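# Move the paper-loaded cart through a door into the bay

## Task

Push the utility cart through the self-closing door into the other room and leave it in the yellow bay so that every one of its four wheels sits inside the taped outline and none touches the tape. The case of copy paper has to lie in the cart's top tray without overhanging any edge. The door must be closed when you finish. Either robot or both may work, but a robot that topples or is left leaning means failure.

## Robot and tools

Robots: r1 and r2 are identical Hello Robot Stretch 4 units. Each has an omni-wheel base, a lift riding a mast, and one arm that telescopes forward, ending in a wrist (yaw, pitch, roll) and a two-finger gripper. A robot stands about 1.6 m tall; its base rim is within 0.23 m of the base origin. Loose objects may occasionally get nudged by outside forces.

Frames: the base frame sits on the floor under the base centre, x forward, y left, z up, metres. hand_pose (a point between the open fingertips) is printed in this frame and may be slightly wrong. The odometry frame is the base frame where the scene began; base_odometry counts wheel rotation only, so slip looks like travel. Heading is in rad, left positive, -3.142 to 3.142. Each robot reports in its own frames, so relative positions come only from images, lidar_m and wrist_depth_mm.

move: one action for both robots. Arguments r1 and r2 each hold that robot's part; an omitted robot gets nothing new. Always pass blocking: false (true or missing is refused); the call returns in about 0.5 s while motion continues. cameras lists camera names (r1_head_camera, r1_head_left_camera, r1_head_right_camera, r1_wrist_camera, the same four for r2, or all); [] gives none. Per robot:
- base: an offset from the base's current position, one command: {"translate_m": d} forward positive, {"strafe_m": d} left positive, each -2 to 2 m; or {"rotate_rad": d}, counter-clockwise positive, -3.2 to 3.2. translate_m and strafe_m may be combined for a straight diagonal without turning.
- joints: absolute targets by name: lift_m 0 to 1.2; arm_m 0 to 0.55; wrist_yaw_rad -1.134 to 4.276 (0 ahead, left positive, 3.14 folded back); wrist_pitch_rad -1.117 to 4.259 (0 level, 1.57 pointing down); wrist_roll_rad -1.117 to 4.259 (clockwise positive seen from behind); gripper_m -0.038 to 0.141, fingertip gap in metres (error up to 0.015). Out-of-range joint targets are clipped and flagged; other bad values are refused; unknown keys make the call invalid.
- pace: slow, default, fast or max. Base tops out at 0.1/0.3/0.4/0.6 m/s and 1/2/3/4 rad/s; lift 0.15/0.3/0.4/0.5 m/s; arm 0.1/0.4/0.6/0.7 m/s; wrist always 1.82 rad/s. A raised lift (above 0.2) limits base speed, down to 0.3 m/s and 1 rad/s at 1.2.
- speeds: per-joint top speed overriding pace (not for gripper_m).
- contact_limits: 0 to 1 (default 0.5), only for arm_m, lift_m, translate_m, strafe_m, rotate_rad, placed beside that same command. A base limit persists until the next action naming base. Even at 0 the arm needs roughly 15 to 40 N to stop; for a gentle press use 0 and aim 1 to 3 mm beyond contact. When lifting a load keep lift_m's limit at least 0.3 for 2 kg, 0.15 for 1 kg.
- end_of_arm: "enable_torque" alone, to revive wrist or gripper motors that shut off.
Motions in one action start together. A new move replaces only the targets it names. A joint or base left out may still push toward an old target without the status showing it.

wait: seconds 0 to 10, optional cameras; returns early once any running move finishes. wait(0) reports earlier moves under "earlier move".
stop: brakes every running motion; braked parts hold and may keep pressing. It also re-brakes wheels left slack; check the "stop:" line.
zoom_image: camera plus region [x0, y0, x1, y1] in pixels of that camera's latest image, at most 504 by 504, origin top-left.
finished_scene: scene = current scene number; ends it irreversibly. The goal must hold with no robot helping.

Results: "move: r1 done; r2 time_out" summarises each robot's motions. Statuses: done (wheels turned the full amount, even with slip), moving, off_target (resting short, maybe still pushing), contact_stop (held back; that part goes slack), time_out (ran too long; target dropped), limit_stop_at_own_body, limit_stop_at_tilt (lean over 6 degrees; lift, arm and wheels slack until it eases), torque_fault (a wrist or gripper motor went limp). After any refusal or unrequested stop, the rest of that reply's move, wait and finished_scene calls are skipped. A robot not named shows up under "as last shown" with "not commanded". on_its_own reports unrequested behaviour; "held at" is a target. lidar_m: 12 distances in metres, 30-degree sectors, first straight ahead, counter-clockwise (4th left, 7th behind, 10th right); "-" means nothing seen or closer than 0.25 m; sees 0.15 m up to robot height, misses glass and thin legs. wrist_depth_mm: 7x7 grid from top-left, 100 to 2000 mm, "-" for unknown. turned_by_wheels versus turned_by_imu differing by over about 0.1 rad in a move signals a hit or slip. base_tilt in degrees (forward, right positive, up to 3 degrees bias). motor_effort in percent with peaks in brackets; servo_current in mA; wheel effort positive turns right.

Gripping: command a gap more than 0.015 under the object's width (about 0.06 under resists tugging); tighter pulls it toward the wrist. To close behind a handle send -0.02 or less. A rise in gripper servo_current after closing to 0.015 or more shows a firm grip.

Avoid: any firm contact between the robots (bases touching then driving on, a gripper closing on the other's fingers) fails the scene; travel can differ by 3 cm per metre, so shared loads risk tipping. Driving, turning or stopping with over 1 kg held and arm_m beyond 0.2 can tip a robot, worse at high pace; hard pushing or pulling with a high gripper can too. Self-collision risks: gripper over the base with lift below 0.2 (0.45 pointing down), wrist tilted up while rolled or turned right, folded wrist tilting or rolling, lift near 0 when retracting the arm, pace max with lift below 0.02 or above 1.18. Do not slam, drop things, or hit fixed or heavy objects hard.

Each tool is called after ">>>" as name(argument=value, ...), one argument or row to a line, values as JSON.

## Session

>>> move(
  blocking=false,
)

Scene clock: 0.00 s.
r1.base_odometry: x=+0.000 y=+0.000 heading=+0.000
r1.turned_by_wheels: +0.000
r1.turned_by_imu: +0.000
r1.base_tilt: forward=-1.6 right=+1.3
r1.lidar_m: 1.92 2.25 3.81 1.93 0.97 0.84 0.83 0.93 0.77 0.76 0.93 1.59
r1.base_status: not commanded
r1.joint_positions: lift_m=+0.127 arm_m=+0.000 wrist_yaw_rad=+3.089 wrist_pitch_rad=+0.002 wrist_roll_rad=+0.000 gripper_m=+0.056
r1.joint_status: not commanded
r1.measured_speeds: all 0
r1.motor_effort: lift_m=+20 arm_m=-4 wheel_0=+0 wheel_1=+1 wheel_2=+1
r1.servo_current: wrist_yaw_rad=39 wrist_pitch_rad=46 wrist_roll_rad=65 gripper_m=39
r1.hand_pose: x=-0.1125 y=+0.1024 z=+0.3046 quat_wxyz=(+0.026, -0.001, +0.000, +1.000) (m; r1's base frame)
r1.wrist_depth_mm: 137 138 - - - - - / 113 139 - - - - - / 117 140 224 - - - - / 137 161 - - - - - / - - - - - - - / - - 191 - 187 - - / 842 759 750 788 788 732 768
r2.base_odometry: x=+0.000 y=+0.000 heading=+0.000
r2.turned_by_wheels: +0.000
r2.turned_by_imu: +0.000
r2.base_tilt: forward=-0.6 right=+0.1
r2.lidar_m: 2.02 1.45 1.40 1.49 2.01 2.22 2.34 3.17 1.60 3.62 2.59 2.46
r2.base_status: not commanded
r2.joint_positions: lift_m=+0.295 arm_m=+0.000 wrist_yaw_rad=+3.133 wrist_pitch_rad=+0.002 wrist_roll_rad=+0.000 gripper_m=+0.056
r2.joint_status: not commanded
r2.measured_speeds: all 0
r2.motor_effort: lift_m=+18 arm_m=-4 wheel_0=+0 wheel_1=-1 wheel_2=+0
r2.servo_current: wrist_yaw_rad=46 wrist_pitch_rad=39 wrist_roll_rad=46 gripper_m=59
r2.hand_pose: x=-0.1167 y=+0.0898 z=+0.4727 quat_wxyz=(+0.004, -0.001, +0.000, +1.000) (m; r2's base frame)
r2.wrist_depth_mm: - 140 - - - - - / - 126 150 - - - - / - 130 185 - - - - / 144 143 272 - - - - / 229 - - - - - - / 226 1576 196 1576 190 1618 1464 / 226 1060 1138 - - 1025 1060
pictures: r1_head_camera, r1_head_left_camera, r1_head_right_camera, r1_wrist_camera, r2_head_camera, r2_head_left_camera, r2_head_right_camera, r2_wrist_camera
Images, in order (width x height): r1_head_camera 420x560, r1_head_left_camera 420x672, r1_head_right_camera 420x672, r1_wrist_camera 616x392, r2_head_camera 420x560, r2_head_left_camera 420x672, r2_head_right_camera 420x672, r2_wrist_camera 616x392.

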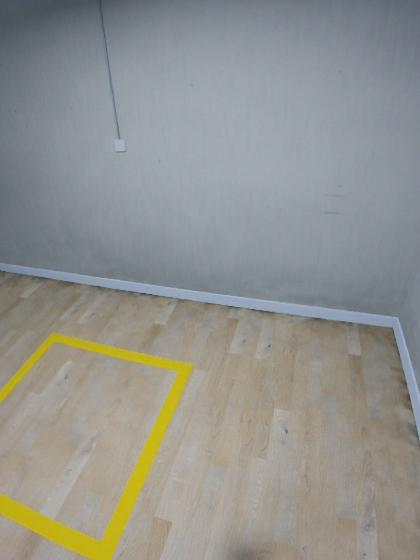

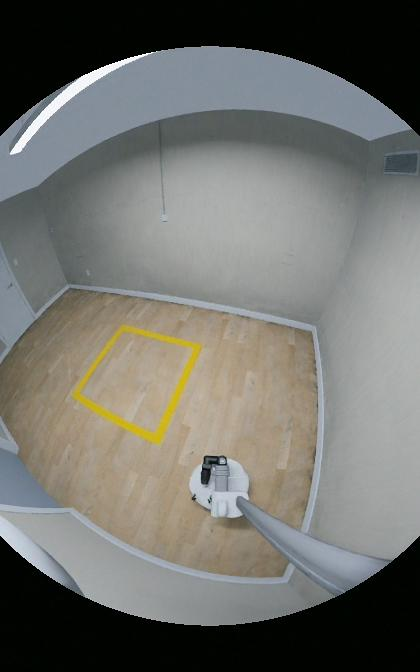

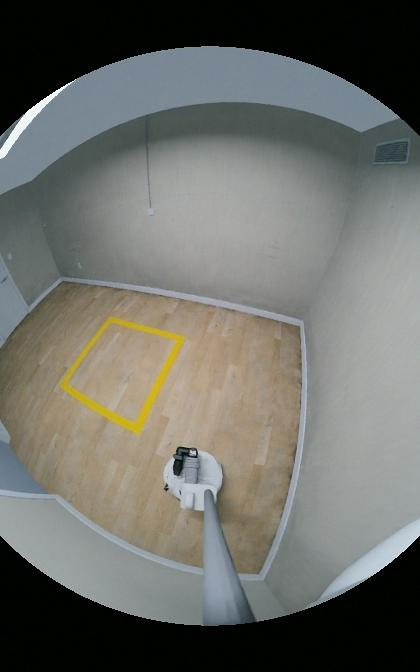

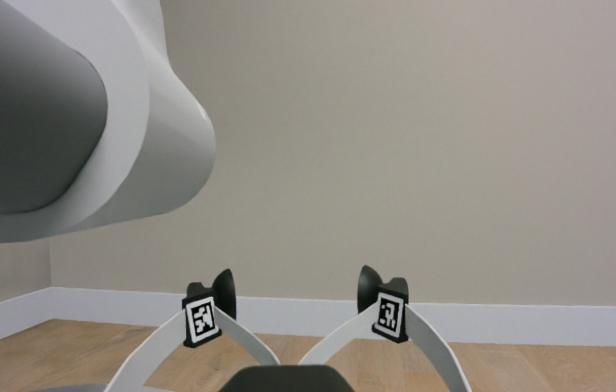

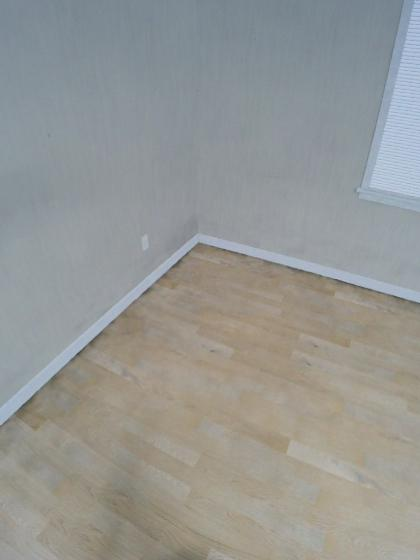

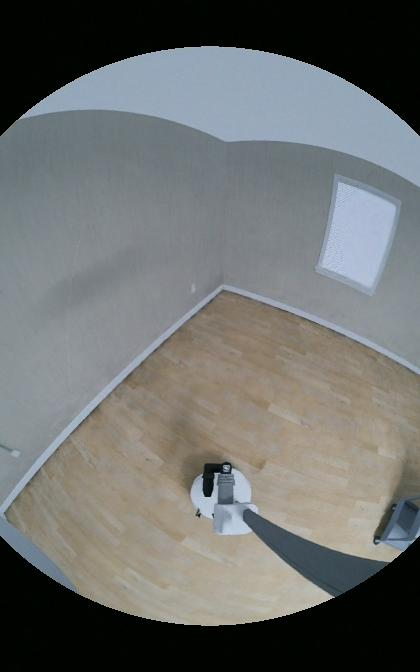

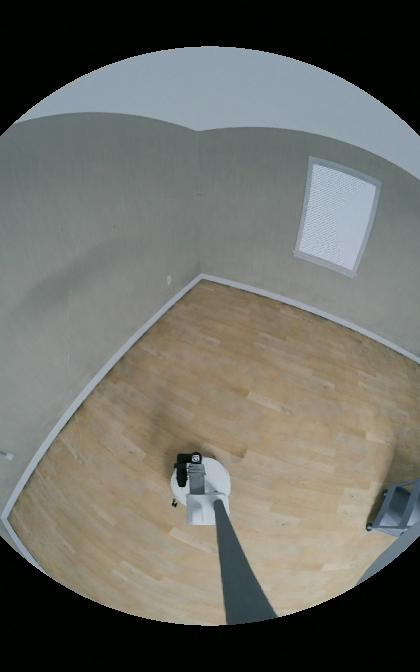

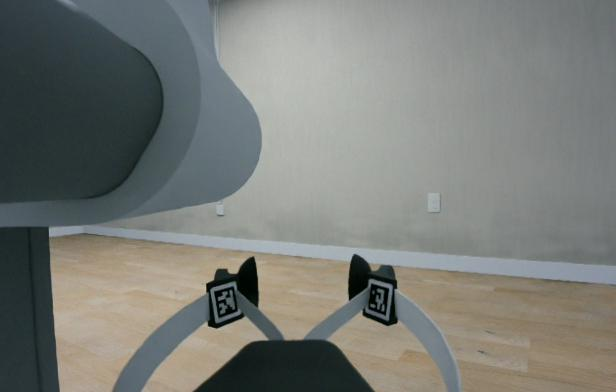

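>>> move(
  blocking=false,
  r1={"base": {"rotate_rad": 1.2}, "pace": "fast"},
  r2={"base": {"rotate_rad": -1.4}, "pace": "fast"},
)

>>> wait(
  seconds=1.2,
)

>>> wait(
  seconds=0.3,
  cameras=["all"],
)

Scene clock: 4.10 s.
move: r1 moving; r2 moving
r1.base_odometry: x=+0.000 y=+0.000 heading=+0.378
r1.turned_by_wheels: +0.378
r1.turned_by_imu: +0.379
r1.base_tilt: forward=-1.6 right=+1.2
r1.lidar_m: 2.06 3.10 2.42 1.11 0.86 0.81 0.91 0.78 0.78 0.85 1.27 1.93
r1.base_status: rotate_rad moving
r1.joint_positions: lift_m=+0.127 arm_m=+0.000 wrist_yaw_rad=+3.089 wrist_pitch_rad=+0.002 wrist_roll_rad=+0.000 gripper_m=+0.056
r1.joint_status: not commanded
r1.measured_speeds: translate_m=+0.000 strafe_m=+0.000 rotate_rad=+1.458 lift_m=+0.000 arm_m=+0.000 wrist_yaw_rad=+0.000 wrist_pitch_rad=+0.000 wrist_roll_rad=+0.000
r1.motor_effort: lift_m=+20(20) arm_m=-4(4) wheel_0=-9(10) wheel_1=-8(10) wheel_2=-9(9)
r1.servo_current: wrist_yaw_rad=59(59) wrist_pitch_rad=39(46) wrist_roll_rad=46(59) gripper_m=39(39)
r1.hand_pose: x=-0.1125 y=+0.1024 z=+0.3046 quat_wxyz=(+0.026, -0.001, +0.000, +1.000) (m; r1's base frame)
r1.wrist_depth_mm: 136 138 - - - - - / 113 139 - - - - - / 118 140 229 - - - - / 137 161 - - - - - / - - - - - - - / - 991 190 - 187 - - / 778 750 750 798 750 699 -
r2.base_odometry: x=+0.000 y=+0.000 heading=-0.378
r2.turned_by_wheels: -0.378
r2.turned_by_imu: -0.366
r2.base_tilt: forward=-0.7 right=+0.1
r2.lidar_m: 2.47 1.77 1.43 1.38 1.56 2.26 2.24 2.48 3.79 1.63 3.18 2.52
r2.base_status: rotate_rad moving
r2.joint_positions: lift_m=+0.295 arm_m=+0.000 wrist_yaw_rad=+3.133 wrist_pitch_rad=+0.002 wrist_roll_rad=+0.000 gripper_m=+0.056
r2.joint_status: not commanded
r2.measured_speeds: translate_m=+0.000 strafe_m=-0.001 rotate_rad=-1.461 lift_m=+0.000 arm_m=+0.000 wrist_yaw_rad=+0.000 wrist_pitch_rad=+0.000 wrist_roll_rad=+0.000
r2.motor_effort: lift_m=+18(18) arm_m=-4(4) wheel_0=+9(10) wheel_1=+10(12) wheel_2=+11(12)
r2.servo_current: wrist_yaw_rad=33(52) wrist_pitch_rad=39(46) wrist_roll_rad=52(52) gripper_m=39(59)
r2.hand_pose: x=-0.1167 y=+0.0898 z=+0.4727 quat_wxyz=(+0.004, -0.001, +0.000, +1.000) (m; r2's base frame)
r2.wrist_depth_mm: - 141 - - - - - / - 127 150 - - - - / - 130 184 - - - - / 144 143 272 - - - - / 229 - - - - - - / 227 1576 196 1576 190 1661 1464 / 226 1060 1138 - - 1060 1060
pictures: none

Scene clock: 5.17 s.
earlier move: r1 done; r2 moving
r1.base_odometry: x=+0.000 y=+0.000 heading=+1.200
r1.turned_by_wheels: +0.822
r1.turned_by_imu: +0.827
r1.base_tilt: forward=-1.6 right=+1.3
r1.lidar_m: 3.89 1.55 0.93 0.83 0.87 0.87 0.77 0.79 1.02 1.91 1.98 2.46
r1.base_status: done
r1.joint_positions: lift_m=+0.127 arm_m=+0.000 wrist_yaw_rad=+3.089 wrist_pitch_rad=+0.002 wrist_roll_rad=+0.000 gripper_m=+0.056
r1.joint_status: not commanded
r1.measured_speeds: all 0
r1.motor_effort: lift_m=+20(20) arm_m=-4(4) wheel_0=+1(11) wheel_1=+1(10) wheel_2=+2(9)
r1.servo_current: wrist_yaw_rad=59(59) wrist_pitch_rad=46(52) wrist_roll_rad=46(59) gripper_m=39(46)
r1.hand_pose: x=-0.1125 y=+0.1024 z=+0.3046 quat_wxyz=(+0.026, -0.001, +0.000, +1.000) (m; r1's base frame)
r1.wrist_depth_mm: 136 139 - - - - - / 113 139 - - - - - / 118 140 227 - - - - / 137 161 - - - - - / - - - - - - - / - - 190 - 186 - - / 788 163 750 798 788 788 768
r2.base_odometry: x=+0.000 y=+0.000 heading=-1.400
r2.turned_by_wheels: -1.022
r2.turned_by_imu: -0.995
r2.base_tilt: forward=-0.7 right=+0.0
r2.lidar_m: 3.10 2.49 2.52 1.74 1.40 1.42 1.59 2.25 2.21 2.51 2.05 1.61
r2.base_status: rotate_rad moving
r2.joint_positions: lift_m=+0.295 arm_m=+0.000 wrist_yaw_rad=+3.133 wrist_pitch_rad=+0.002 wrist_roll_rad=+0.000 gripper_m=+0.056
r2.joint_status: not commanded
r2.measured_speeds: all 0
r2.motor_effort: lift_m=+18(18) arm_m=-4(4) wheel_0=+1(13) wheel_1=+2(13) wheel_2=+2(12)
r2.servo_current: wrist_yaw_rad=33(59) wrist_pitch_rad=39(46) wrist_roll_rad=46(52) gripper_m=52(59)
r2.hand_pose: x=-0.1167 y=+0.0898 z=+0.4727 quat_wxyz=(+0.004, -0.001, +0.000, +1.000) (m; r2's base frame)
r2.wrist_depth_mm: - 140 - - - - - / - 127 151 - - - - / - 130 185 - - - - / 144 144 264 - - - - / 230 - - - - - - / 227 1537 196 1430 190 - - / 226 1078 1160 - - 1042 1008
wait: 1.07 of 1.2 s (r1 has come to rest)
pictures: none

Scene clock: 5.27 s.
earlier move: r2 done
r1.base_odometry: x=+0.000 y=+0.000 heading=+1.200
r1.turned_by_wheels: +0.000
r1.turned_by_imu: +0.000
r1.base_tilt: forward=-1.6 right=+1.3
r1.lidar_m: 3.92 1.55 0.93 0.84 0.84 0.86 0.75 0.78 1.03 1.92 1.97 2.48
r1.base_status: done
r1.joint_positions: lift_m=+0.127 arm_m=+0.000 wrist_yaw_rad=+3.089 wrist_pitch_rad=+0.002 wrist_roll_rad=+0.000 gripper_m=+0.056
r1.joint_status: not commanded
r1.measured_speeds: all 0
r1.motor_effort: lift_m=+20(20) arm_m=-4(4) wheel_0=+1(11) wheel_1=+1(10) wheel_2=+2(9)
r1.servo_current: wrist_yaw_rad=59(59) wrist_pitch_rad=46(52) wrist_roll_rad=65(65) gripper_m=39(46)
r1.hand_pose: x=-0.1125 y=+0.1024 z=+0.3046 quat_wxyz=(+0.026, -0.001, +0.000, +1.000) (m; r1's base frame)
r1.wrist_depth_mm: 137 138 - - - - - / 113 139 - - - - - / 118 140 228 - - - - / 137 162 - - - - - / - - - - - - - / - - 190 - 188 - - / 778 163 759 809 778 778 768
r2.base_odometry: x=+0.000 y=+0.000 heading=-1.400
r2.turned_by_wheels: +0.000
r2.turned_by_imu: +0.000
r2.base_tilt: forward=-0.6 right=+0.1
r2.lidar_m: 3.11 2.52 2.50 1.73 1.42 1.37 1.60 2.24 2.23 2.50 2.04 1.61
r2.base_status: done
r2.joint_positions: lift_m=+0.295 arm_m=+0.000 wrist_yaw_rad=+3.133 wrist_pitch_rad=+0.002 wrist_roll_rad=+0.000 gripper_m=+0.056
r2.joint_status: not commanded
r2.measured_speeds: all 0
r2.motor_effort: lift_m=+18(18) arm_m=-4(4) wheel_0=+0(13) wheel_1=+2(13) wheel_2=+2(12)
r2.servo_current: wrist_yaw_rad=39(59) wrist_pitch_rad=33(46) wrist_roll_rad=46(52) gripper_m=46(59)
r2.hand_pose: x=-0.1167 y=+0.0898 z=+0.4727 quat_wxyz=(+0.004, -0.001, +0.000, +1.000) (m; r2's base frame)
r2.wrist_depth_mm: - 141 - - - - - / - 126 151 - - - - / - 130 185 - - - - / 144 144 264 - - - - / 230 - - - - - - / 227 1576 196 1397 190 - - / 226 1078 1138 - - 1042 1008
wait: 0.10 of 0.3 s (r2 has come to rest)
pictures: r1_head_camera, r1_head_left_camera, r1_head_right_camera, r1_wrist_camera, r2_head_camera, r2_head_left_camera, r2_head_right_camera, r2_wrist_camera
Images, in order (width x height): r1_head_camera 420x560, r1_head_left_camera 420x672, r1_head_right_camera 420x672, r1_wrist_camera 616x392, r2_head_camera 420x560, r2_head_left_camera 420x672, r2_head_right_camera 420x672, r2_wrist_camera 616x392.

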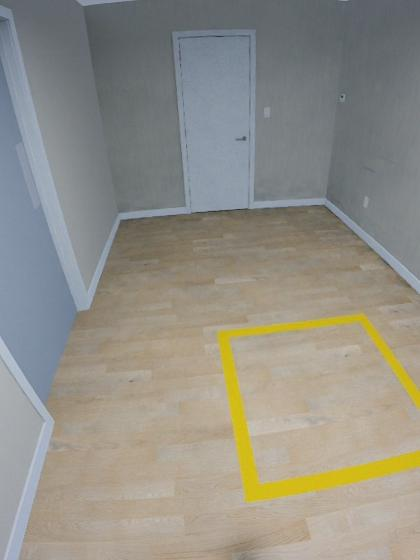

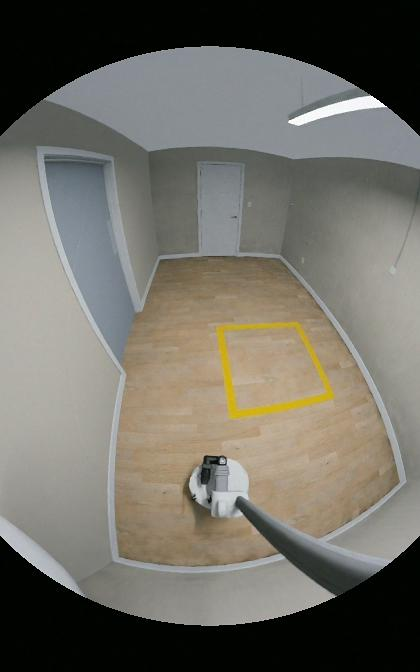

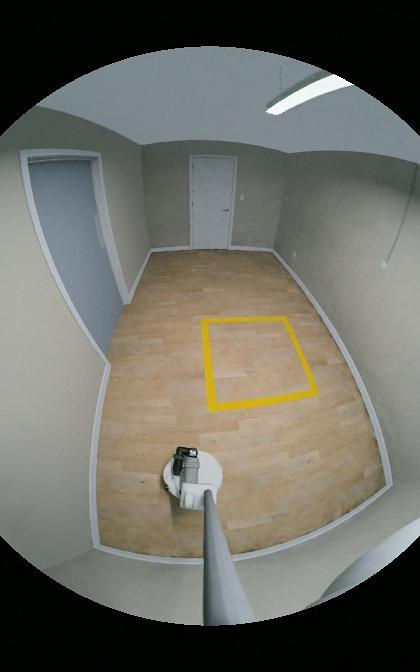

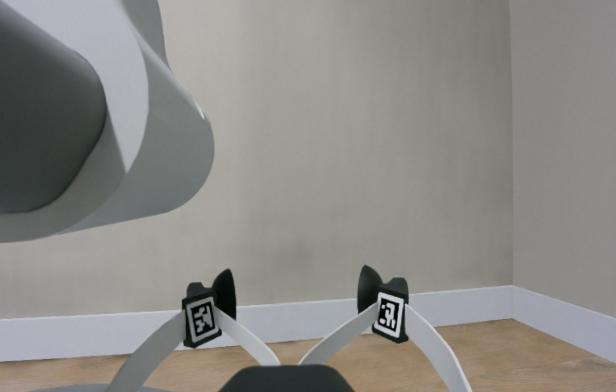

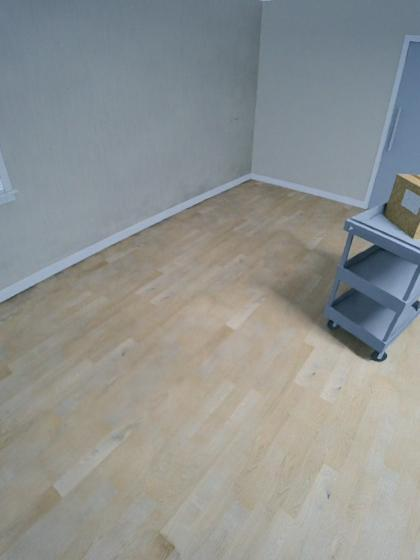

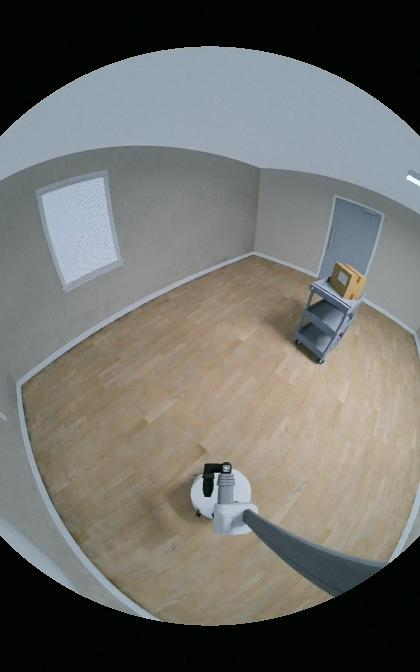

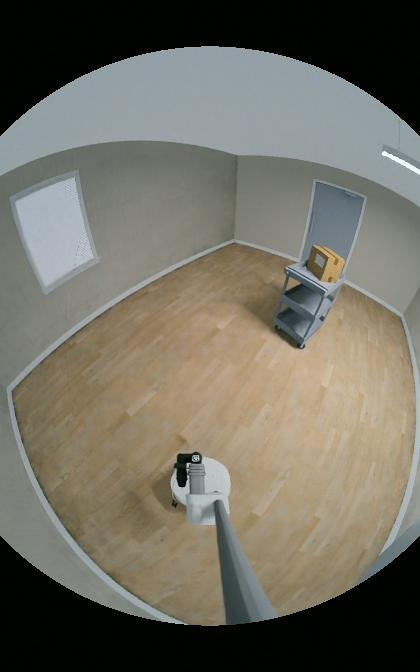

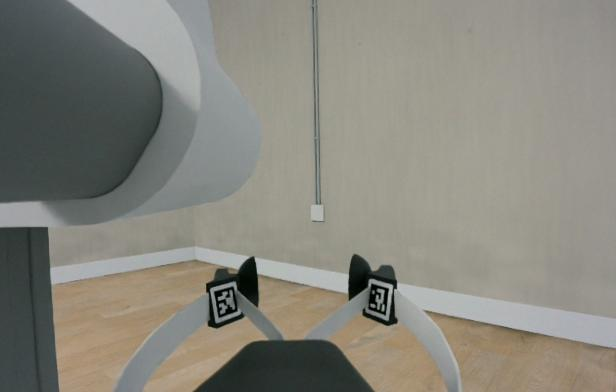

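>>> zoom_image(
  camera="r2_head_camera",
  region=[300, 20, 420, 380],
)

>>> zoom_image(
  camera="r2_head_right_camera",
  region=[250, 160, 420, 370],
)

>>> zoom_image(
  camera="r1_head_left_camera",
  region=[20, 130, 180, 390],
)

Scaled by 1.400 from the camera's 420x560 image, which has a finer 1200x1600 frame.

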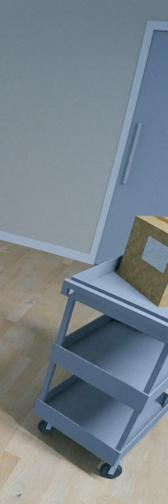

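Scaled by 2.400 from the camera's 420x672 image, which has a finer 600x960 frame.

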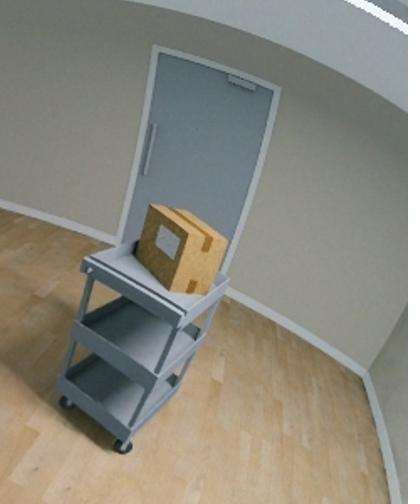

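Scaled by 1.938 from the camera's 420x672 image, which has a finer 600x960 frame.

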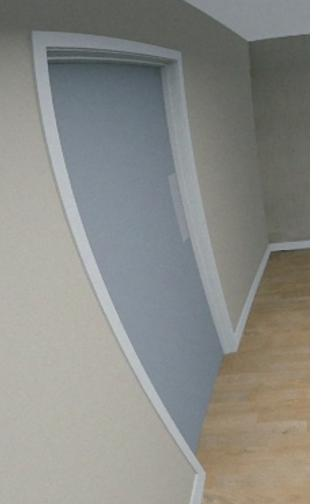

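>>> move(
  blocking=false,
  r2={"base": {"rotate_rad": -0.5}, "joints": {"lift_m": 0.85}, "pace": "fast"},
  r1={"base": {"rotate_rad": 1.0}, "joints": {"lift_m": 0.6}, "pace": "fast"},
)

>>> wait(
  seconds=1.0,
)

>>> wait(
  seconds=1.0,
  cameras=["r1_head_camera", "r1_head_left_camera", "r2_head_camera", "r2_head_left_camera", "r2_head_right_camera"],
)

>>> zoom_image(
  camera="r2_head_camera",
  region=[120, 60, 420, 420],
)

Scene clock: 58.30 s.
move: r1 moving; r2 moving
r1.base_odometry: x=+0.000 y=+0.000 heading=+1.578
r1.turned_by_wheels: +0.378
r1.turned_by_imu: +0.379
r1.base_tilt: forward=-1.6 right=+1.2
r1.lidar_m: 1.95 0.98 0.84 0.83 0.94 0.77 0.76 0.92 1.57 1.94 2.22 3.82
r1.base_status: rotate_rad moving
r1.joint_positions: lift_m=+0.190 arm_m=+0.000 wrist_yaw_rad=+3.089 wrist_pitch_rad=+0.002 wrist_roll_rad=+0.000 gripper_m=+0.056
r1.joint_status: lift_m moving
r1.measured_speeds: translate_m=+0.000 strafe_m=+0.000 rotate_rad=+1.457 lift_m=+0.244 arm_m=+0.000 wrist_yaw_rad=+0.000 wrist_pitch_rad=+0.000 wrist_roll_rad=+0.000
r1.motor_effort: lift_m=+27(28) arm_m=-4(4) wheel_0=-6(10) wheel_1=-7(9) wheel_2=-8(9)
r1.servo_current: wrist_yaw_rad=33(59) wrist_pitch_rad=39(46) wrist_roll_rad=46(65) gripper_m=46(46)
r1.hand_pose: x=-0.1125 y=+0.1024 z=+0.3674 quat_wxyz=(+0.026, -0.001, +0.000, +1.000) (m; r1's base frame)
r1.wrist_depth_mm: 136 139 - - - - - / 114 139 - - - - - / 118 139 229 - - - - / 137 162 - - - - - / - - - - - - - / - - 191 - 187 - - / 904 164 188 137 - - -
r2.base_odometry: x=+0.000 y=+0.000 heading=-1.752
r2.turned_by_wheels: -0.352
r2.turned_by_imu: -0.342
r2.base_tilt: forward=-0.6 right=+0.0
r2.lidar_m: 1.66 2.80 2.49 2.49 1.55 1.39 1.43 1.77 2.22 2.21 2.75 1.61
r2.base_status: rotate_rad moving
r2.joint_positions: lift_m=+0.358 arm_m=+0.000 wrist_yaw_rad=+3.133 wrist_pitch_rad=+0.002 wrist_roll_rad=+0.000 gripper_m=+0.056
r2.joint_status: lift_m moving
r2.measured_speeds: translate_m=-0.001 strafe_m=+0.002 rotate_rad=-0.991 lift_m=+0.243 arm_m=+0.000 wrist_yaw_rad=+0.000 wrist_pitch_rad=+0.000 wrist_roll_rad=+0.000
r2.motor_effort: lift_m=+22(24) arm_m=-4(4) wheel_0=+1(14) wheel_1=+5(12) wheel_2=+5(12)
r2.servo_current: wrist_yaw_rad=52(59) wrist_pitch_rad=39(46) wrist_roll_rad=52(59) gripper_m=46(52)
r2.hand_pose: x=-0.1167 y=+0.0898 z=+0.5357 quat_wxyz=(+0.004, -0.001, +0.000, +1.000) (m; r2's base frame)
r2.wrist_depth_mm: - 141 - - - - - / - 126 141 - - - - / - 129 185 - - - - / 144 144 207 - - - - / 229 - - - - - - / 228 1756 193 1464 190 - - / 226 1160 1281 - - 1138 1118
pictures: none

Scene clock: 59.30 s.
earlier move: r1 moving; r2 moving
r1.base_odometry: x=+0.000 y=+0.000 heading=+2.200
r1.turned_by_wheels: +0.622
r1.turned_by_imu: +0.626
r1.base_tilt: forward=-1.6 right=+1.2
r1.lidar_m: 0.96 0.83 0.85 0.85 0.77 0.78 0.96 1.90 1.96 2.37 3.92 1.68
r1.base_status: done
r1.joint_positions: lift_m=+0.542 arm_m=+0.000 wrist_yaw_rad=+3.089 wrist_pitch_rad=+0.002 wrist_roll_rad=+0.000 gripper_m=+0.056
r1.joint_status: lift_m moving
r1.measured_speeds: translate_m=+0.000 strafe_m=+0.000 rotate_rad=+0.000 lift_m=+0.248 arm_m=+0.000 wrist_yaw_rad=+0.000 wrist_pitch_rad=+0.000 wrist_roll_rad=+0.000
r1.motor_effort: lift_m=+26(29) arm_m=-4(4) wheel_0=-2(10) wheel_1=+0(9) wheel_2=+1(9)
r1.servo_current: wrist_yaw_rad=39(65) wrist_pitch_rad=39(52) wrist_roll_rad=46(65) gripper_m=33(46)
r1.hand_pose: x=-0.1125 y=+0.1024 z=+0.7197 quat_wxyz=(+0.026, -0.001, +0.000, +1.000) (m; r1's base frame)
r1.wrist_depth_mm: 136 138 - - - - - / 113 139 - - - - - / 117 140 227 - - - - / 137 160 - - - - - / - - - - - - - / - - 190 - 187 - - / 1661 1576 181 137 - - -
r2.base_odometry: x=+0.000 y=+0.000 heading=-1.899
r2.turned_by_wheels: -0.147
r2.turned_by_imu: -0.143
r2.base_tilt: forward=-0.7 right=+0.1
r2.lidar_m: 1.61 3.05 2.50 2.49 1.72 1.41 1.39 1.59 2.25 2.23 2.48 1.81
r2.base_status: done
r2.joint_positions: lift_m=+0.733 arm_m=+0.000 wrist_yaw_rad=+3.133 wrist_pitch_rad=+0.002 wrist_roll_rad=+0.000 gripper_m=+0.056
r2.joint_status: lift_m moving
r2.measured_speeds: translate_m=+0.000 strafe_m=+0.000 rotate_rad=+0.000 lift_m=+0.351 arm_m=+0.000 wrist_yaw_rad=+0.000 wrist_pitch_rad=+0.000 wrist_roll_rad=+0.000
r2.motor_effort: lift_m=+22(27) arm_m=-4(4) wheel_0=+4(14) wheel_1=+2(12) wheel_2=+4(12)
r2.servo_current: wrist_yaw_rad=52(59) wrist_pitch_rad=46(46) wrist_roll_rad=46(59) gripper_m=52(52)
r2.hand_pose: x=-0.1167 y=+0.0898 z=+0.9104 quat_wxyz=(+0.004, -0.001, +0.000, +1.000) (m; r2's base frame)
r2.wrist_depth_mm: - 141 - - - - - / - 126 142 - - - - / - 129 184 - - - - / 144 143 217 - - - - / 220 - - - - - - / 220 - 190 - 188 - - / 224 122 - - - - -
wait: 1.00 s; no rest
pictures: none

Scene clock: 60.07 s.
earlier move: r1 done; r2 moving
r1.base_odometry: x=+0.000 y=+0.000 heading=+2.200
r1.turned_by_wheels: +0.000
r1.turned_by_imu: +0.000
r1.base_tilt: forward=-1.6 right=+1.3
r1.lidar_m: 0.95 0.82 0.86 0.88 0.76 0.78 0.95 1.91 1.96 2.39 3.90 1.66
r1.base_status: done
r1.joint_positions: lift_m=+0.600 arm_m=+0.000 wrist_yaw_rad=+3.089 wrist_pitch_rad=+0.002 wrist_roll_rad=+0.000 gripper_m=+0.056
r1.joint_status: all done
r1.measured_speeds: all 0
r1.motor_effort: lift_m=+25(29) arm_m=-4(4) wheel_0=-2(10) wheel_1=+0(9) wheel_2=+1(9)
r1.servo_current: wrist_yaw_rad=59(65) wrist_pitch_rad=46(52) wrist_roll_rad=65(65) gripper_m=39(52)
r1.hand_pose: x=-0.1125 y=+0.1024 z=+0.7771 quat_wxyz=(+0.026, -0.001, +0.000, +1.000) (m; r1's base frame)
r1.wrist_depth_mm: 136 139 - - - - - / 113 139 - - - - - / 117 140 225 - - - - / 137 162 - - - - - / - - - - - - - / - - 190 - 187 - - / - 1576 - 136 - - -
r2.base_odometry: x=+0.000 y=+0.000 heading=-1.899
r2.turned_by_wheels: +0.000
r2.turned_by_imu: +0.000
r2.base_tilt: forward=-0.7 right=+0.1
r2.lidar_m: 1.60 3.00 2.50 2.49 1.72 1.40 1.41 1.58 2.22 2.23 2.53 1.79
r2.base_status: done
r2.joint_positions: lift_m=+0.850 arm_m=+0.000 wrist_yaw_rad=+3.133 wrist_pitch_rad=+0.002 wrist_roll_rad=+0.000 gripper_m=+0.056
r2.joint_status: lift_m moving
r2.measured_speeds: all 0
r2.motor_effort: lift_m=+21(27) arm_m=-4(4) wheel_0=+4(14) wheel_1=+2(12) wheel_2=+4(12)
r2.servo_current: wrist_yaw_rad=46(65) wrist_pitch_rad=39(46) wrist_roll_rad=46(59) gripper_m=52(52)
r2.hand_pose: x=-0.1167 y=+0.0898 z=+1.0275 quat_wxyz=(+0.004, -0.001, +0.000, +1.000) (m; r2's base frame)
r2.wrist_depth_mm: - 141 - - - - - / - 126 141 - - - - / - 129 183 - - - - / 144 143 216 - - - - / 220 - - - - - - / 219 - 190 - 187 - - / 225 - - - - - -
wait: 0.77 of 1 s (r1 has come to rest)
pictures: r1_head_camera, r1_head_left_camera, r2_head_camera, r2_head_left_camera, r2_head_right_camera
Images, in order (width x height): r1_head_camera 420x560, r1_head_left_camera 420x672, r2_head_camera 420x560, r2_head_left_camera 420x672, r2_head_right_camera 420x672.

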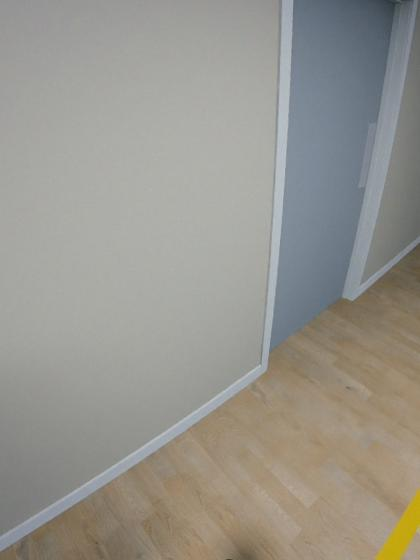

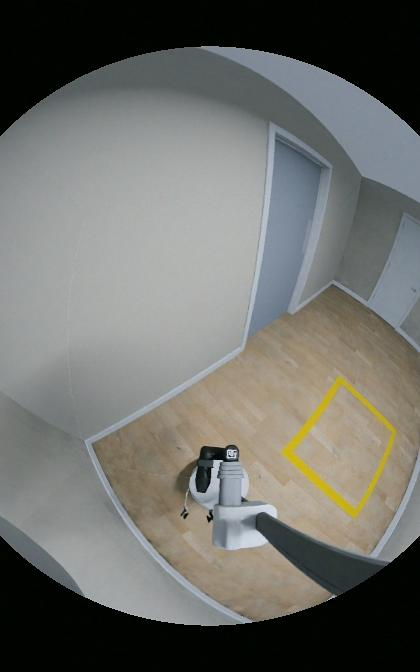

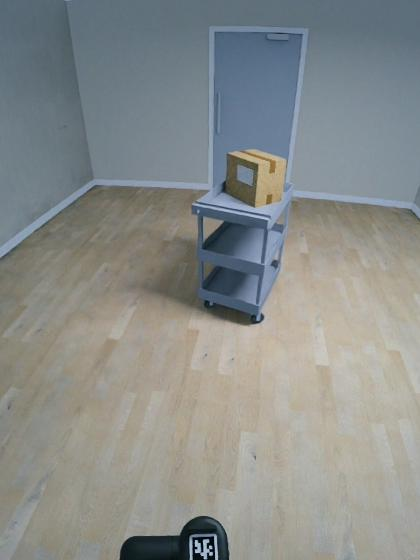

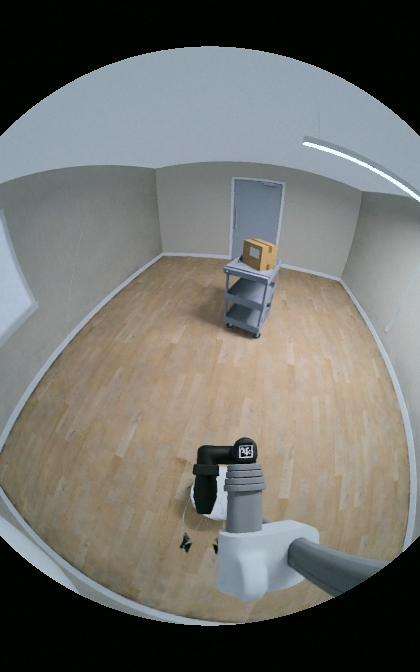

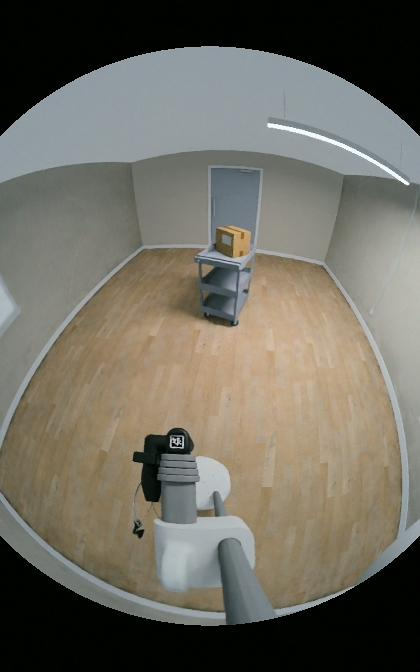

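Scaled by 1.400 from the camera's 420x560 image, which has a finer 1200x1600 frame.

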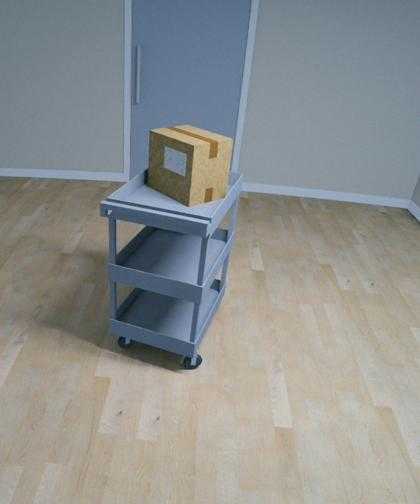

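>>> move(
  blocking=false,
  r1={"base": {"rotate_rad": 0.68}, "pace": "fast"},
  r2={"base": {"translate_m": 0.75}, "pace": "fast"},
)

>>> wait(
  seconds=1.0,
)

>>> move(
  blocking=false,
  r1={"base": {"strafe_m": -1.6}, "pace": "fast"},
)

>>> wait(
  seconds=2.0,
)

>>> wait(
  seconds=3.0,
  cameras=["r1_head_camera", "r1_head_left_camera", "r1_head_right_camera", "r2_head_camera", "r2_head_left_camera", "r2_head_right_camera"],
)

>>> zoom_image(
  camera="r2_head_camera",
  region=[100, 20, 420, 440],
)

Scene clock: 149.17 s.
earlier move: r2 done
move: r1 moving; r2 moving
r1.base_odometry: x=+0.000 y=+0.000 heading=+2.553
r1.turned_by_wheels: +0.353
r1.turned_by_imu: +0.354
r1.base_tilt: forward=-1.6 right=+1.2
r1.lidar_m: 0.86 0.82 0.95 0.78 0.76 0.86 1.38 1.95 2.16 3.41 2.25 1.02
r1.base_status: rotate_rad moving
r1.joint_positions: lift_m=+0.600 arm_m=+0.000 wrist_yaw_rad=+3.089 wrist_pitch_rad=+0.002 wrist_roll_rad=+0.000 gripper_m=+0.056
r1.joint_status: not commanded
r1.measured_speeds: translate_m=-0.001 strafe_m=+0.000 rotate_rad=+1.347 lift_m=+0.000 arm_m=+0.000 wrist_yaw_rad=+0.000 wrist_pitch_rad=+0.000 wrist_roll_rad=+0.000
r1.motor_effort: lift_m=+25(25) arm_m=-4(4) wheel_0=-10(10) wheel_1=-7(9) wheel_2=-8(9)
r1.servo_current: wrist_yaw_rad=59(65) wrist_pitch_rad=39(46) wrist_roll_rad=46(65) gripper_m=39(46)
r1.hand_pose: x=-0.1125 y=+0.1024 z=+0.7771 quat_wxyz=(+0.026, -0.001, +0.000, +1.000) (m; r1's base frame)
r1.wrist_depth_mm: 136 139 - - - - - / 113 139 - - - - - / 118 140 273 - - - - / 137 161 - - - - - / - - - - - - - / - - 193 - 187 - - / - 163 1708 136 - - -
r2.base_odometry: x=-0.014 y=-0.040 heading=-1.899
r2.turned_by_wheels: +0.000
r2.turned_by_imu: +0.001
r2.base_tilt: forward=-0.6 right=+0.1
r2.lidar_m: 1.55 3.06 2.51 2.48 1.76 1.44 1.45 1.64 2.23 2.24 2.53 1.66
r2.base_status: translate_m moving
r2.joint_positions: lift_m=+0.850 arm_m=+0.000 wrist_yaw_rad=+3.133 wrist_pitch_rad=+0.002 wrist_roll_rad=+0.000 gripper_m=+0.056
r2.joint_status: all done
r2.measured_speeds: translate_m=+0.164 strafe_m=-0.001 rotate_rad=-0.001 lift_m=+0.000 arm_m=+0.000 wrist_yaw_rad=+0.000 wrist_pitch_rad=+0.000 wrist_roll_rad=+0.000
r2.motor_effort: lift_m=+21(21) arm_m=-4(4) wheel_0=+6(11) wheel_1=+9(9) wheel_2=-13(14)
r2.servo_current: wrist_yaw_rad=52(52) wrist_pitch_rad=39(46) wrist_roll_rad=46(59) gripper_m=52(52)
r2.hand_pose: x=-0.1167 y=+0.0898 z=+1.0275 quat_wxyz=(+0.004, -0.001, +0.000, +1.000) (m; r2's base frame)
r2.wrist_depth_mm: - 140 - - - - - / - 124 145 - - - - / - 128 187 - - - - / 144 144 218 - - - - / 219 - - - - - - / 216 - 189 - 187 - - / 223 123 - - - - -
pictures: none

Scene clock: 149.97 s.
earlier move: r1 done; r2 moving
r1.base_odometry: x=+0.000 y=+0.000 heading=+2.880
r1.turned_by_wheels: +0.327
r1.turned_by_imu: +0.329
r1.base_tilt: forward=-1.6 right=+1.2
r1.lidar_m: 0.83 0.87 0.82 0.77 0.81 1.06 1.93 2.02 2.70 3.77 1.28 0.89
r1.base_status: done
r1.joint_positions: lift_m=+0.600 arm_m=+0.000 wrist_yaw_rad=+3.089 wrist_pitch_rad=+0.002 wrist_roll_rad=+0.000 gripper_m=+0.056
r1.joint_status: not commanded
r1.measured_speeds: all 0
r1.motor_effort: lift_m=+25(25) arm_m=-4(4) wheel_0=-3(10) wheel_1=+0(9) wheel_2=+0(9)
r1.servo_current: wrist_yaw_rad=65(65) wrist_pitch_rad=46(52) wrist_roll_rad=59(65) gripper_m=39(46)
r1.hand_pose: x=-0.1125 y=+0.1024 z=+0.7771 quat_wxyz=(+0.026, -0.001, +0.000, +1.000) (m; r1's base frame)
r1.wrist_depth_mm: 136 138 - - - - - / 113 139 - - - - - / 118 139 271 - - - - / 137 161 - - - - - / - - - - - - - / - - 193 - 187 - - / 1808 164 1708 154 1661 - -
r2.base_odometry: x=-0.091 y=-0.269 heading=-1.899
r2.turned_by_wheels: +0.000
r2.turned_by_imu: +0.000
r2.base_tilt: forward=-0.7 right=+0.1
r2.lidar_m: 1.35 2.96 2.45 2.43 2.05 1.71 1.67 1.91 2.31 2.29 2.59 1.34
r2.base_status: translate_m moving
r2.joint_positions: lift_m=+0.850 arm_m=+0.000 wrist_yaw_rad=+3.133 wrist_pitch_rad=+0.002 wrist_roll_rad=+0.000 gripper_m=+0.056
r2.joint_status: all done
r2.measured_speeds: translate_m=+0.402 strafe_m=+0.000 rotate_rad=+0.002 lift_m=+0.000 arm_m=+0.000 wrist_yaw_rad=+0.000 wrist_pitch_rad=+0.000 wrist_roll_rad=+0.000
r2.motor_effort: lift_m=+21(21) arm_m=-4(4) wheel_0=+6(11) wheel_1=+6(9) wheel_2=-11(16)
r2.servo_current: wrist_yaw_rad=46(52) wrist_pitch_rad=39(46) wrist_roll_rad=39(65) gripper_m=52(52)
r2.hand_pose: x=-0.1167 y=+0.0898 z=+1.0275 quat_wxyz=(+0.004, -0.001, +0.000, +1.000) (m; r2's base frame)
r2.wrist_depth_mm: - 140 - - - - - / - 124 145 - - - - / - 128 187 - - - - / 144 144 218 - - - - / 226 - - - - - - / 218 - 193 - 188 - - / 223 - - - - - -
wait: 0.80 of 1 s (r1 has come to rest)
pictures: none

Scene clock: 150.47 s.
earlier move: r2 moving
move: r1 moving
r1.base_odometry: x=+0.015 y=+0.056 heading=+2.880
r1.turned_by_wheels: +0.000
r1.turned_by_imu: +0.000
r1.base_tilt: forward=-1.6 right=+1.2
r1.lidar_m: 0.82 0.86 0.87 0.82 0.85 1.15 1.91 2.01 2.72 3.81 1.26 0.89
r1.base_status: strafe_m moving
r1.joint_positions: lift_m=+0.600 arm_m=+0.000 wrist_yaw_rad=+3.089 wrist_pitch_rad=+0.002 wrist_roll_rad=+0.000 gripper_m=+0.056
r1.joint_status: not commanded
r1.measured_speeds: translate_m=+0.000 strafe_m=-0.224 rotate_rad=+0.000 lift_m=+0.000 arm_m=+0.000 wrist_yaw_rad=+0.000 wrist_pitch_rad=+0.000 wrist_roll_rad=+0.000
r1.motor_effort: lift_m=+25(25) arm_m=-4(4) wheel_0=+10(13) wheel_1=-10(13) wheel_2=-1(2)
r1.servo_current: wrist_yaw_rad=59(65) wrist_pitch_rad=39(52) wrist_roll_rad=78(78) gripper_m=39(52)
r1.hand_pose: x=-0.1125 y=+0.1024 z=+0.7771 quat_wxyz=(+0.026, -0.001, +0.000, +1.000) (m; r1's base frame)
r1.wrist_depth_mm: 136 139 - - - - - / 114 139 - - - - - / 117 139 271 - - - - / 137 162 - - - - - / - - - - - - - / - - 194 - 187 - - / 1808 164 1708 153 1863 - -
r2.base_odometry: x=-0.156 y=-0.458 heading=-1.899
r2.turned_by_wheels: +0.000
r2.turned_by_imu: +0.000
r2.base_tilt: forward=-0.7 right=+0.0
r2.lidar_m: 1.16 2.91 2.39 2.37 2.29 1.88 1.88 2.13 2.35 2.32 2.63 1.14
r2.base_status: translate_m moving
r2.joint_positions: lift_m=+0.850 arm_m=+0.000 wrist_yaw_rad=+3.133 wrist_pitch_rad=+0.002 wrist_roll_rad=+0.000 gripper_m=+0.056
r2.joint_status: not commanded
r2.measured_speeds: translate_m=+0.400 strafe_m=+0.001 rotate_rad=+0.003 lift_m=+0.000 arm_m=+0.000 wrist_yaw_rad=+0.000 wrist_pitch_rad=+0.000 wrist_roll_rad=+0.000
r2.motor_effort: lift_m=+21(21) arm_m=-4(4) wheel_0=+6(8) wheel_1=+6(7) wheel_2=-9(11)
r2.servo_current: wrist_yaw_rad=46(52) wrist_pitch_rad=39(46) wrist_roll_rad=59(59) gripper_m=46(59)
r2.hand_pose: x=-0.1167 y=+0.0898 z=+1.0275 quat_wxyz=(+0.004, -0.001, +0.000, +1.000) (m; r2's base frame)
r2.wrist_depth_mm: - 140 - - - - - / - 123 145 - - - - / - 128 188 - - - - / 144 143 293 - - - - / 227 - - - - - - / 218 - 196 - 189 - - / 224 - - - - - -
pictures: none

Scene clock: 152.03 s.
earlier move: r1 moving; r2 done
r1.base_odometry: x=+0.169 y=+0.632 heading=+2.880
r1.turned_by_wheels: +0.000
r1.turned_by_imu: -0.004
r1.base_tilt: forward=-1.6 right=+1.3
r1.lidar_m: 0.86 0.89 1.21 1.40 1.47 1.98 1.91 1.98 2.66 3.30 1.43 0.91
r1.base_status: strafe_m moving
r1.joint_positions: lift_m=+0.600 arm_m=+0.000 wrist_yaw_rad=+3.089 wrist_pitch_rad=+0.002 wrist_roll_rad=+0.000 gripper_m=+0.056
r1.joint_status: not commanded
r1.measured_speeds: translate_m=-0.001 strafe_m=-0.400 rotate_rad=+0.004 lift_m=+0.000 arm_m=+0.000 wrist_yaw_rad=+0.000 wrist_pitch_rad=+0.000 wrist_roll_rad=+0.000
r1.motor_effort: lift_m=+24(25) arm_m=-4(4) wheel_0=+8(13) wheel_1=-6(14) wheel_2=+0(2)
r1.servo_current: wrist_yaw_rad=52(65) wrist_pitch_rad=33(52) wrist_roll_rad=46(78) gripper_m=39(52)
r1.hand_pose: x=-0.1125 y=+0.1024 z=+0.7771 quat_wxyz=(+0.026, -0.001, +0.000, +1.000) (m; r1's base frame)
r1.wrist_depth_mm: 136 138 - - - - - / 113 140 - - - - - / 118 140 273 - - - - / 137 161 - - - - - / - - - - - - - / - - 191 - 187 - - / 1808 164 1708 153 1756 1661 -
r2.base_odometry: x=-0.241 y=-0.710 heading=-1.899
r2.turned_by_wheels: +0.000
r2.turned_by_imu: +0.001
r2.base_tilt: forward=-0.7 right=+0.1
r2.lidar_m: 0.93 2.86 2.38 2.33 2.59 2.16 2.14 2.43 2.42 2.39 2.70 0.90
r2.base_status: done
r2.joint_positions: lift_m=+0.850 arm_m=+0.000 wrist_yaw_rad=+3.133 wrist_pitch_rad=+0.002 wrist_roll_rad=+0.000 gripper_m=+0.056
r2.joint_status: not commanded
r2.measured_speeds: all 0
r2.motor_effort: lift_m=+21(21) arm_m=-4(4) wheel_0=+3(8) wheel_1=+2(7) wheel_2=-4(11)
r2.servo_current: wrist_yaw_rad=46(59) wrist_pitch_rad=39(46) wrist_roll_rad=52(59) gripper_m=52(59)
r2.hand_pose: x=-0.1167 y=+0.0898 z=+1.0275 quat_wxyz=(+0.004, -0.001, +0.000, +1.000) (m; r2's base frame)
r2.wrist_depth_mm: - 140 - - - - - / - 127 150 - - - - / - 129 185 - - - - / 144 143 265 - - - - / 230 - - - - - - / 227 - 196 - 191 - - / 226 - - - - - -
wait: 1.57 of 2 s (r2 has come to rest)
pictures: none

Scene clock: 155.03 s.
earlier move: r1 moving
r1.base_odometry: x=+0.414 y=+1.546 heading=+2.880
r1.turned_by_wheels: +0.000
r1.turned_by_imu: -0.007
r1.base_tilt: forward=-1.6 right=+1.3
r1.lidar_m: 0.98 1.02 1.22 2.36 2.44 2.00 1.88 1.96 2.48 2.35 1.37 1.02
r1.base_status: strafe_m moving
r1.joint_positions: lift_m=+0.600 arm_m=+0.000 wrist_yaw_rad=+3.089 wrist_pitch_rad=+0.002 wrist_roll_rad=+0.000 gripper_m=+0.056
r1.joint_status: not commanded
r1.measured_speeds: all 0
r1.motor_effort: lift_m=+24(25) arm_m=-4(4) wheel_0=-2(13) wheel_1=+3(14) wheel_2=+0(2)
r1.servo_current: wrist_yaw_rad=46(72) wrist_pitch_rad=46(52) wrist_roll_rad=59(78) gripper_m=39(52)
r1.hand_pose: x=-0.1125 y=+0.1024 z=+0.7772 quat_wxyz=(+0.026, -0.001, +0.000, +1.000) (m; r1's base frame)
r1.wrist_depth_mm: - 137 - - - - - / - 137 - - - - - / 110 138 206 - - - - / 125 139 267 - - - - / - - - - - - - / - - 192 - 187 - - / 1921 163 1618 153 1863 1756 1808
r2.base_odometry: x=-0.241 y=-0.710 heading=-1.899
r2.turned_by_wheels: +0.000
r2.turned_by_imu: +0.000
r2.base_tilt: forward=-0.6 right=+0.1
r2.lidar_m: 0.92 2.81 2.37 2.34 2.58 2.12 2.14 2.42 2.39 2.39 2.71 0.89
r2.base_status: done
r2.joint_positions: lift_m=+0.850 arm_m=+0.000 wrist_yaw_rad=+3.133 wrist_pitch_rad=+0.002 wrist_roll_rad=+0.000 gripper_m=+0.056
r2.joint_status: not commanded
r2.measured_speeds: all 0
r2.motor_effort: lift_m=+21(21) arm_m=-4(4) wheel_0=+2(8) wheel_1=+3(7) wheel_2=-4(11)
r2.servo_current: wrist_yaw_rad=33(59) wrist_pitch_rad=46(46) wrist_roll_rad=52(59) gripper_m=52(59)
r2.hand_pose: x=-0.1167 y=+0.0898 z=+1.0275 quat_wxyz=(+0.004, -0.001, +0.000, +1.000) (m; r2's base frame)
r2.wrist_depth_mm: - 141 - - - - - / - 127 150 - - - - / - 129 185 - - - - / 144 143 264 - - - - / 229 - - - - - - / 228 - 196 - 191 - - / 226 - - - - - -
wait: 3.00 s; no rest
pictures: r1_head_camera, r1_head_left_camera, r1_head_right_camera, r2_head_camera, r2_head_left_camera, r2_head_right_camera
Images, in order (width x height): r1_head_camera 420x560, r1_head_left_camera 420x672, r1_head_right_camera 420x672, r2_head_camera 420x560, r2_head_left_camera 420x672, r2_head_right_camera 420x672.

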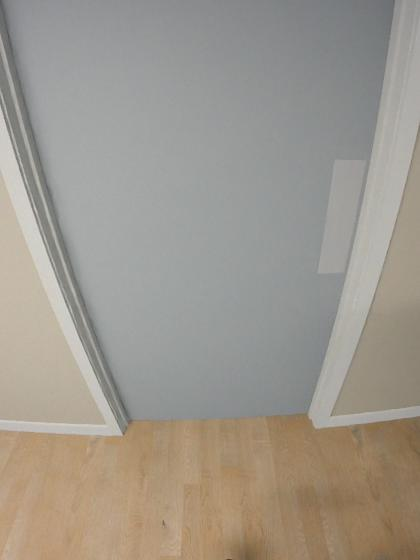

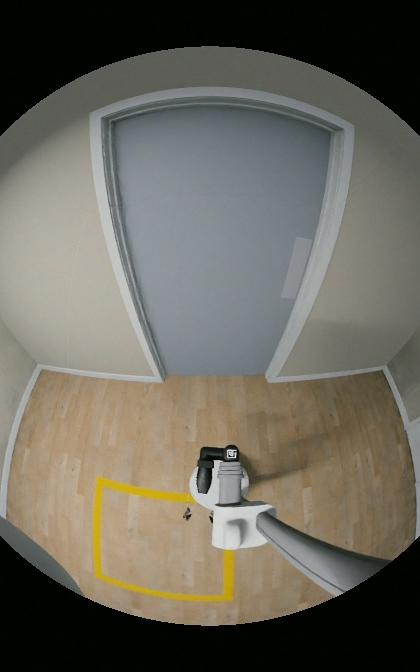

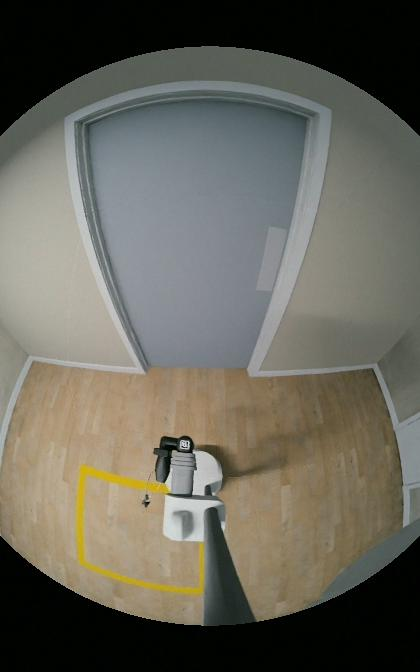

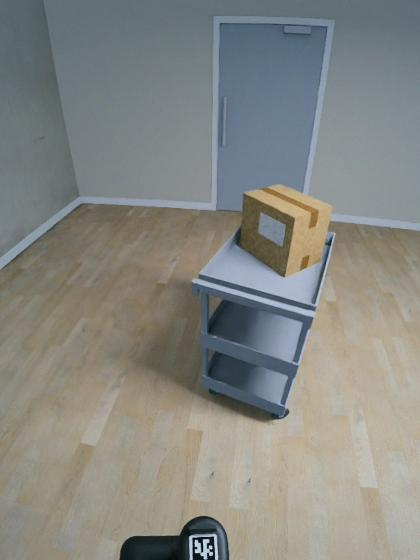

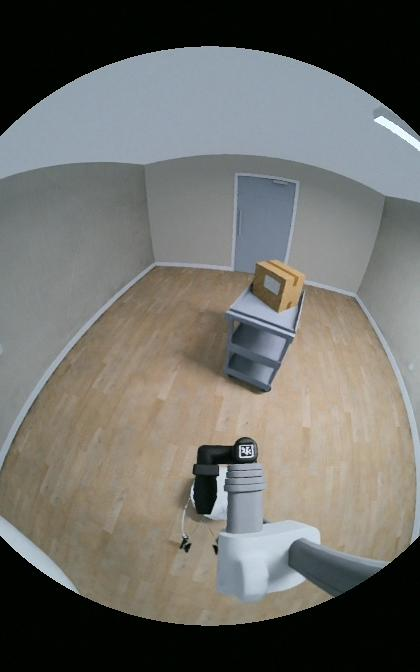

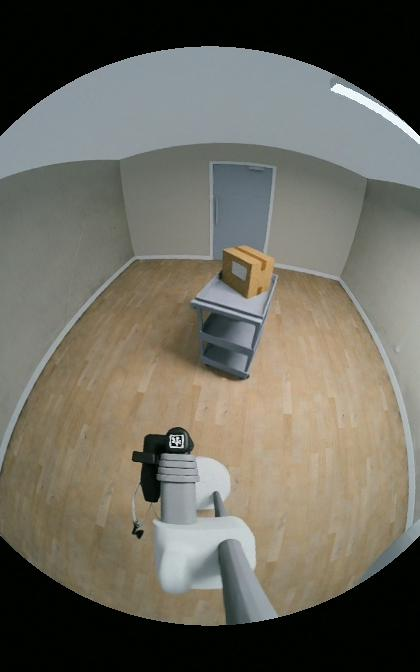

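Scaled by 1.200 from the camera's 420x560 image, which has a finer 1200x1600 frame.

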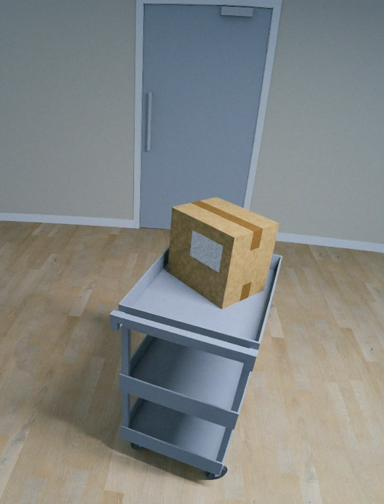

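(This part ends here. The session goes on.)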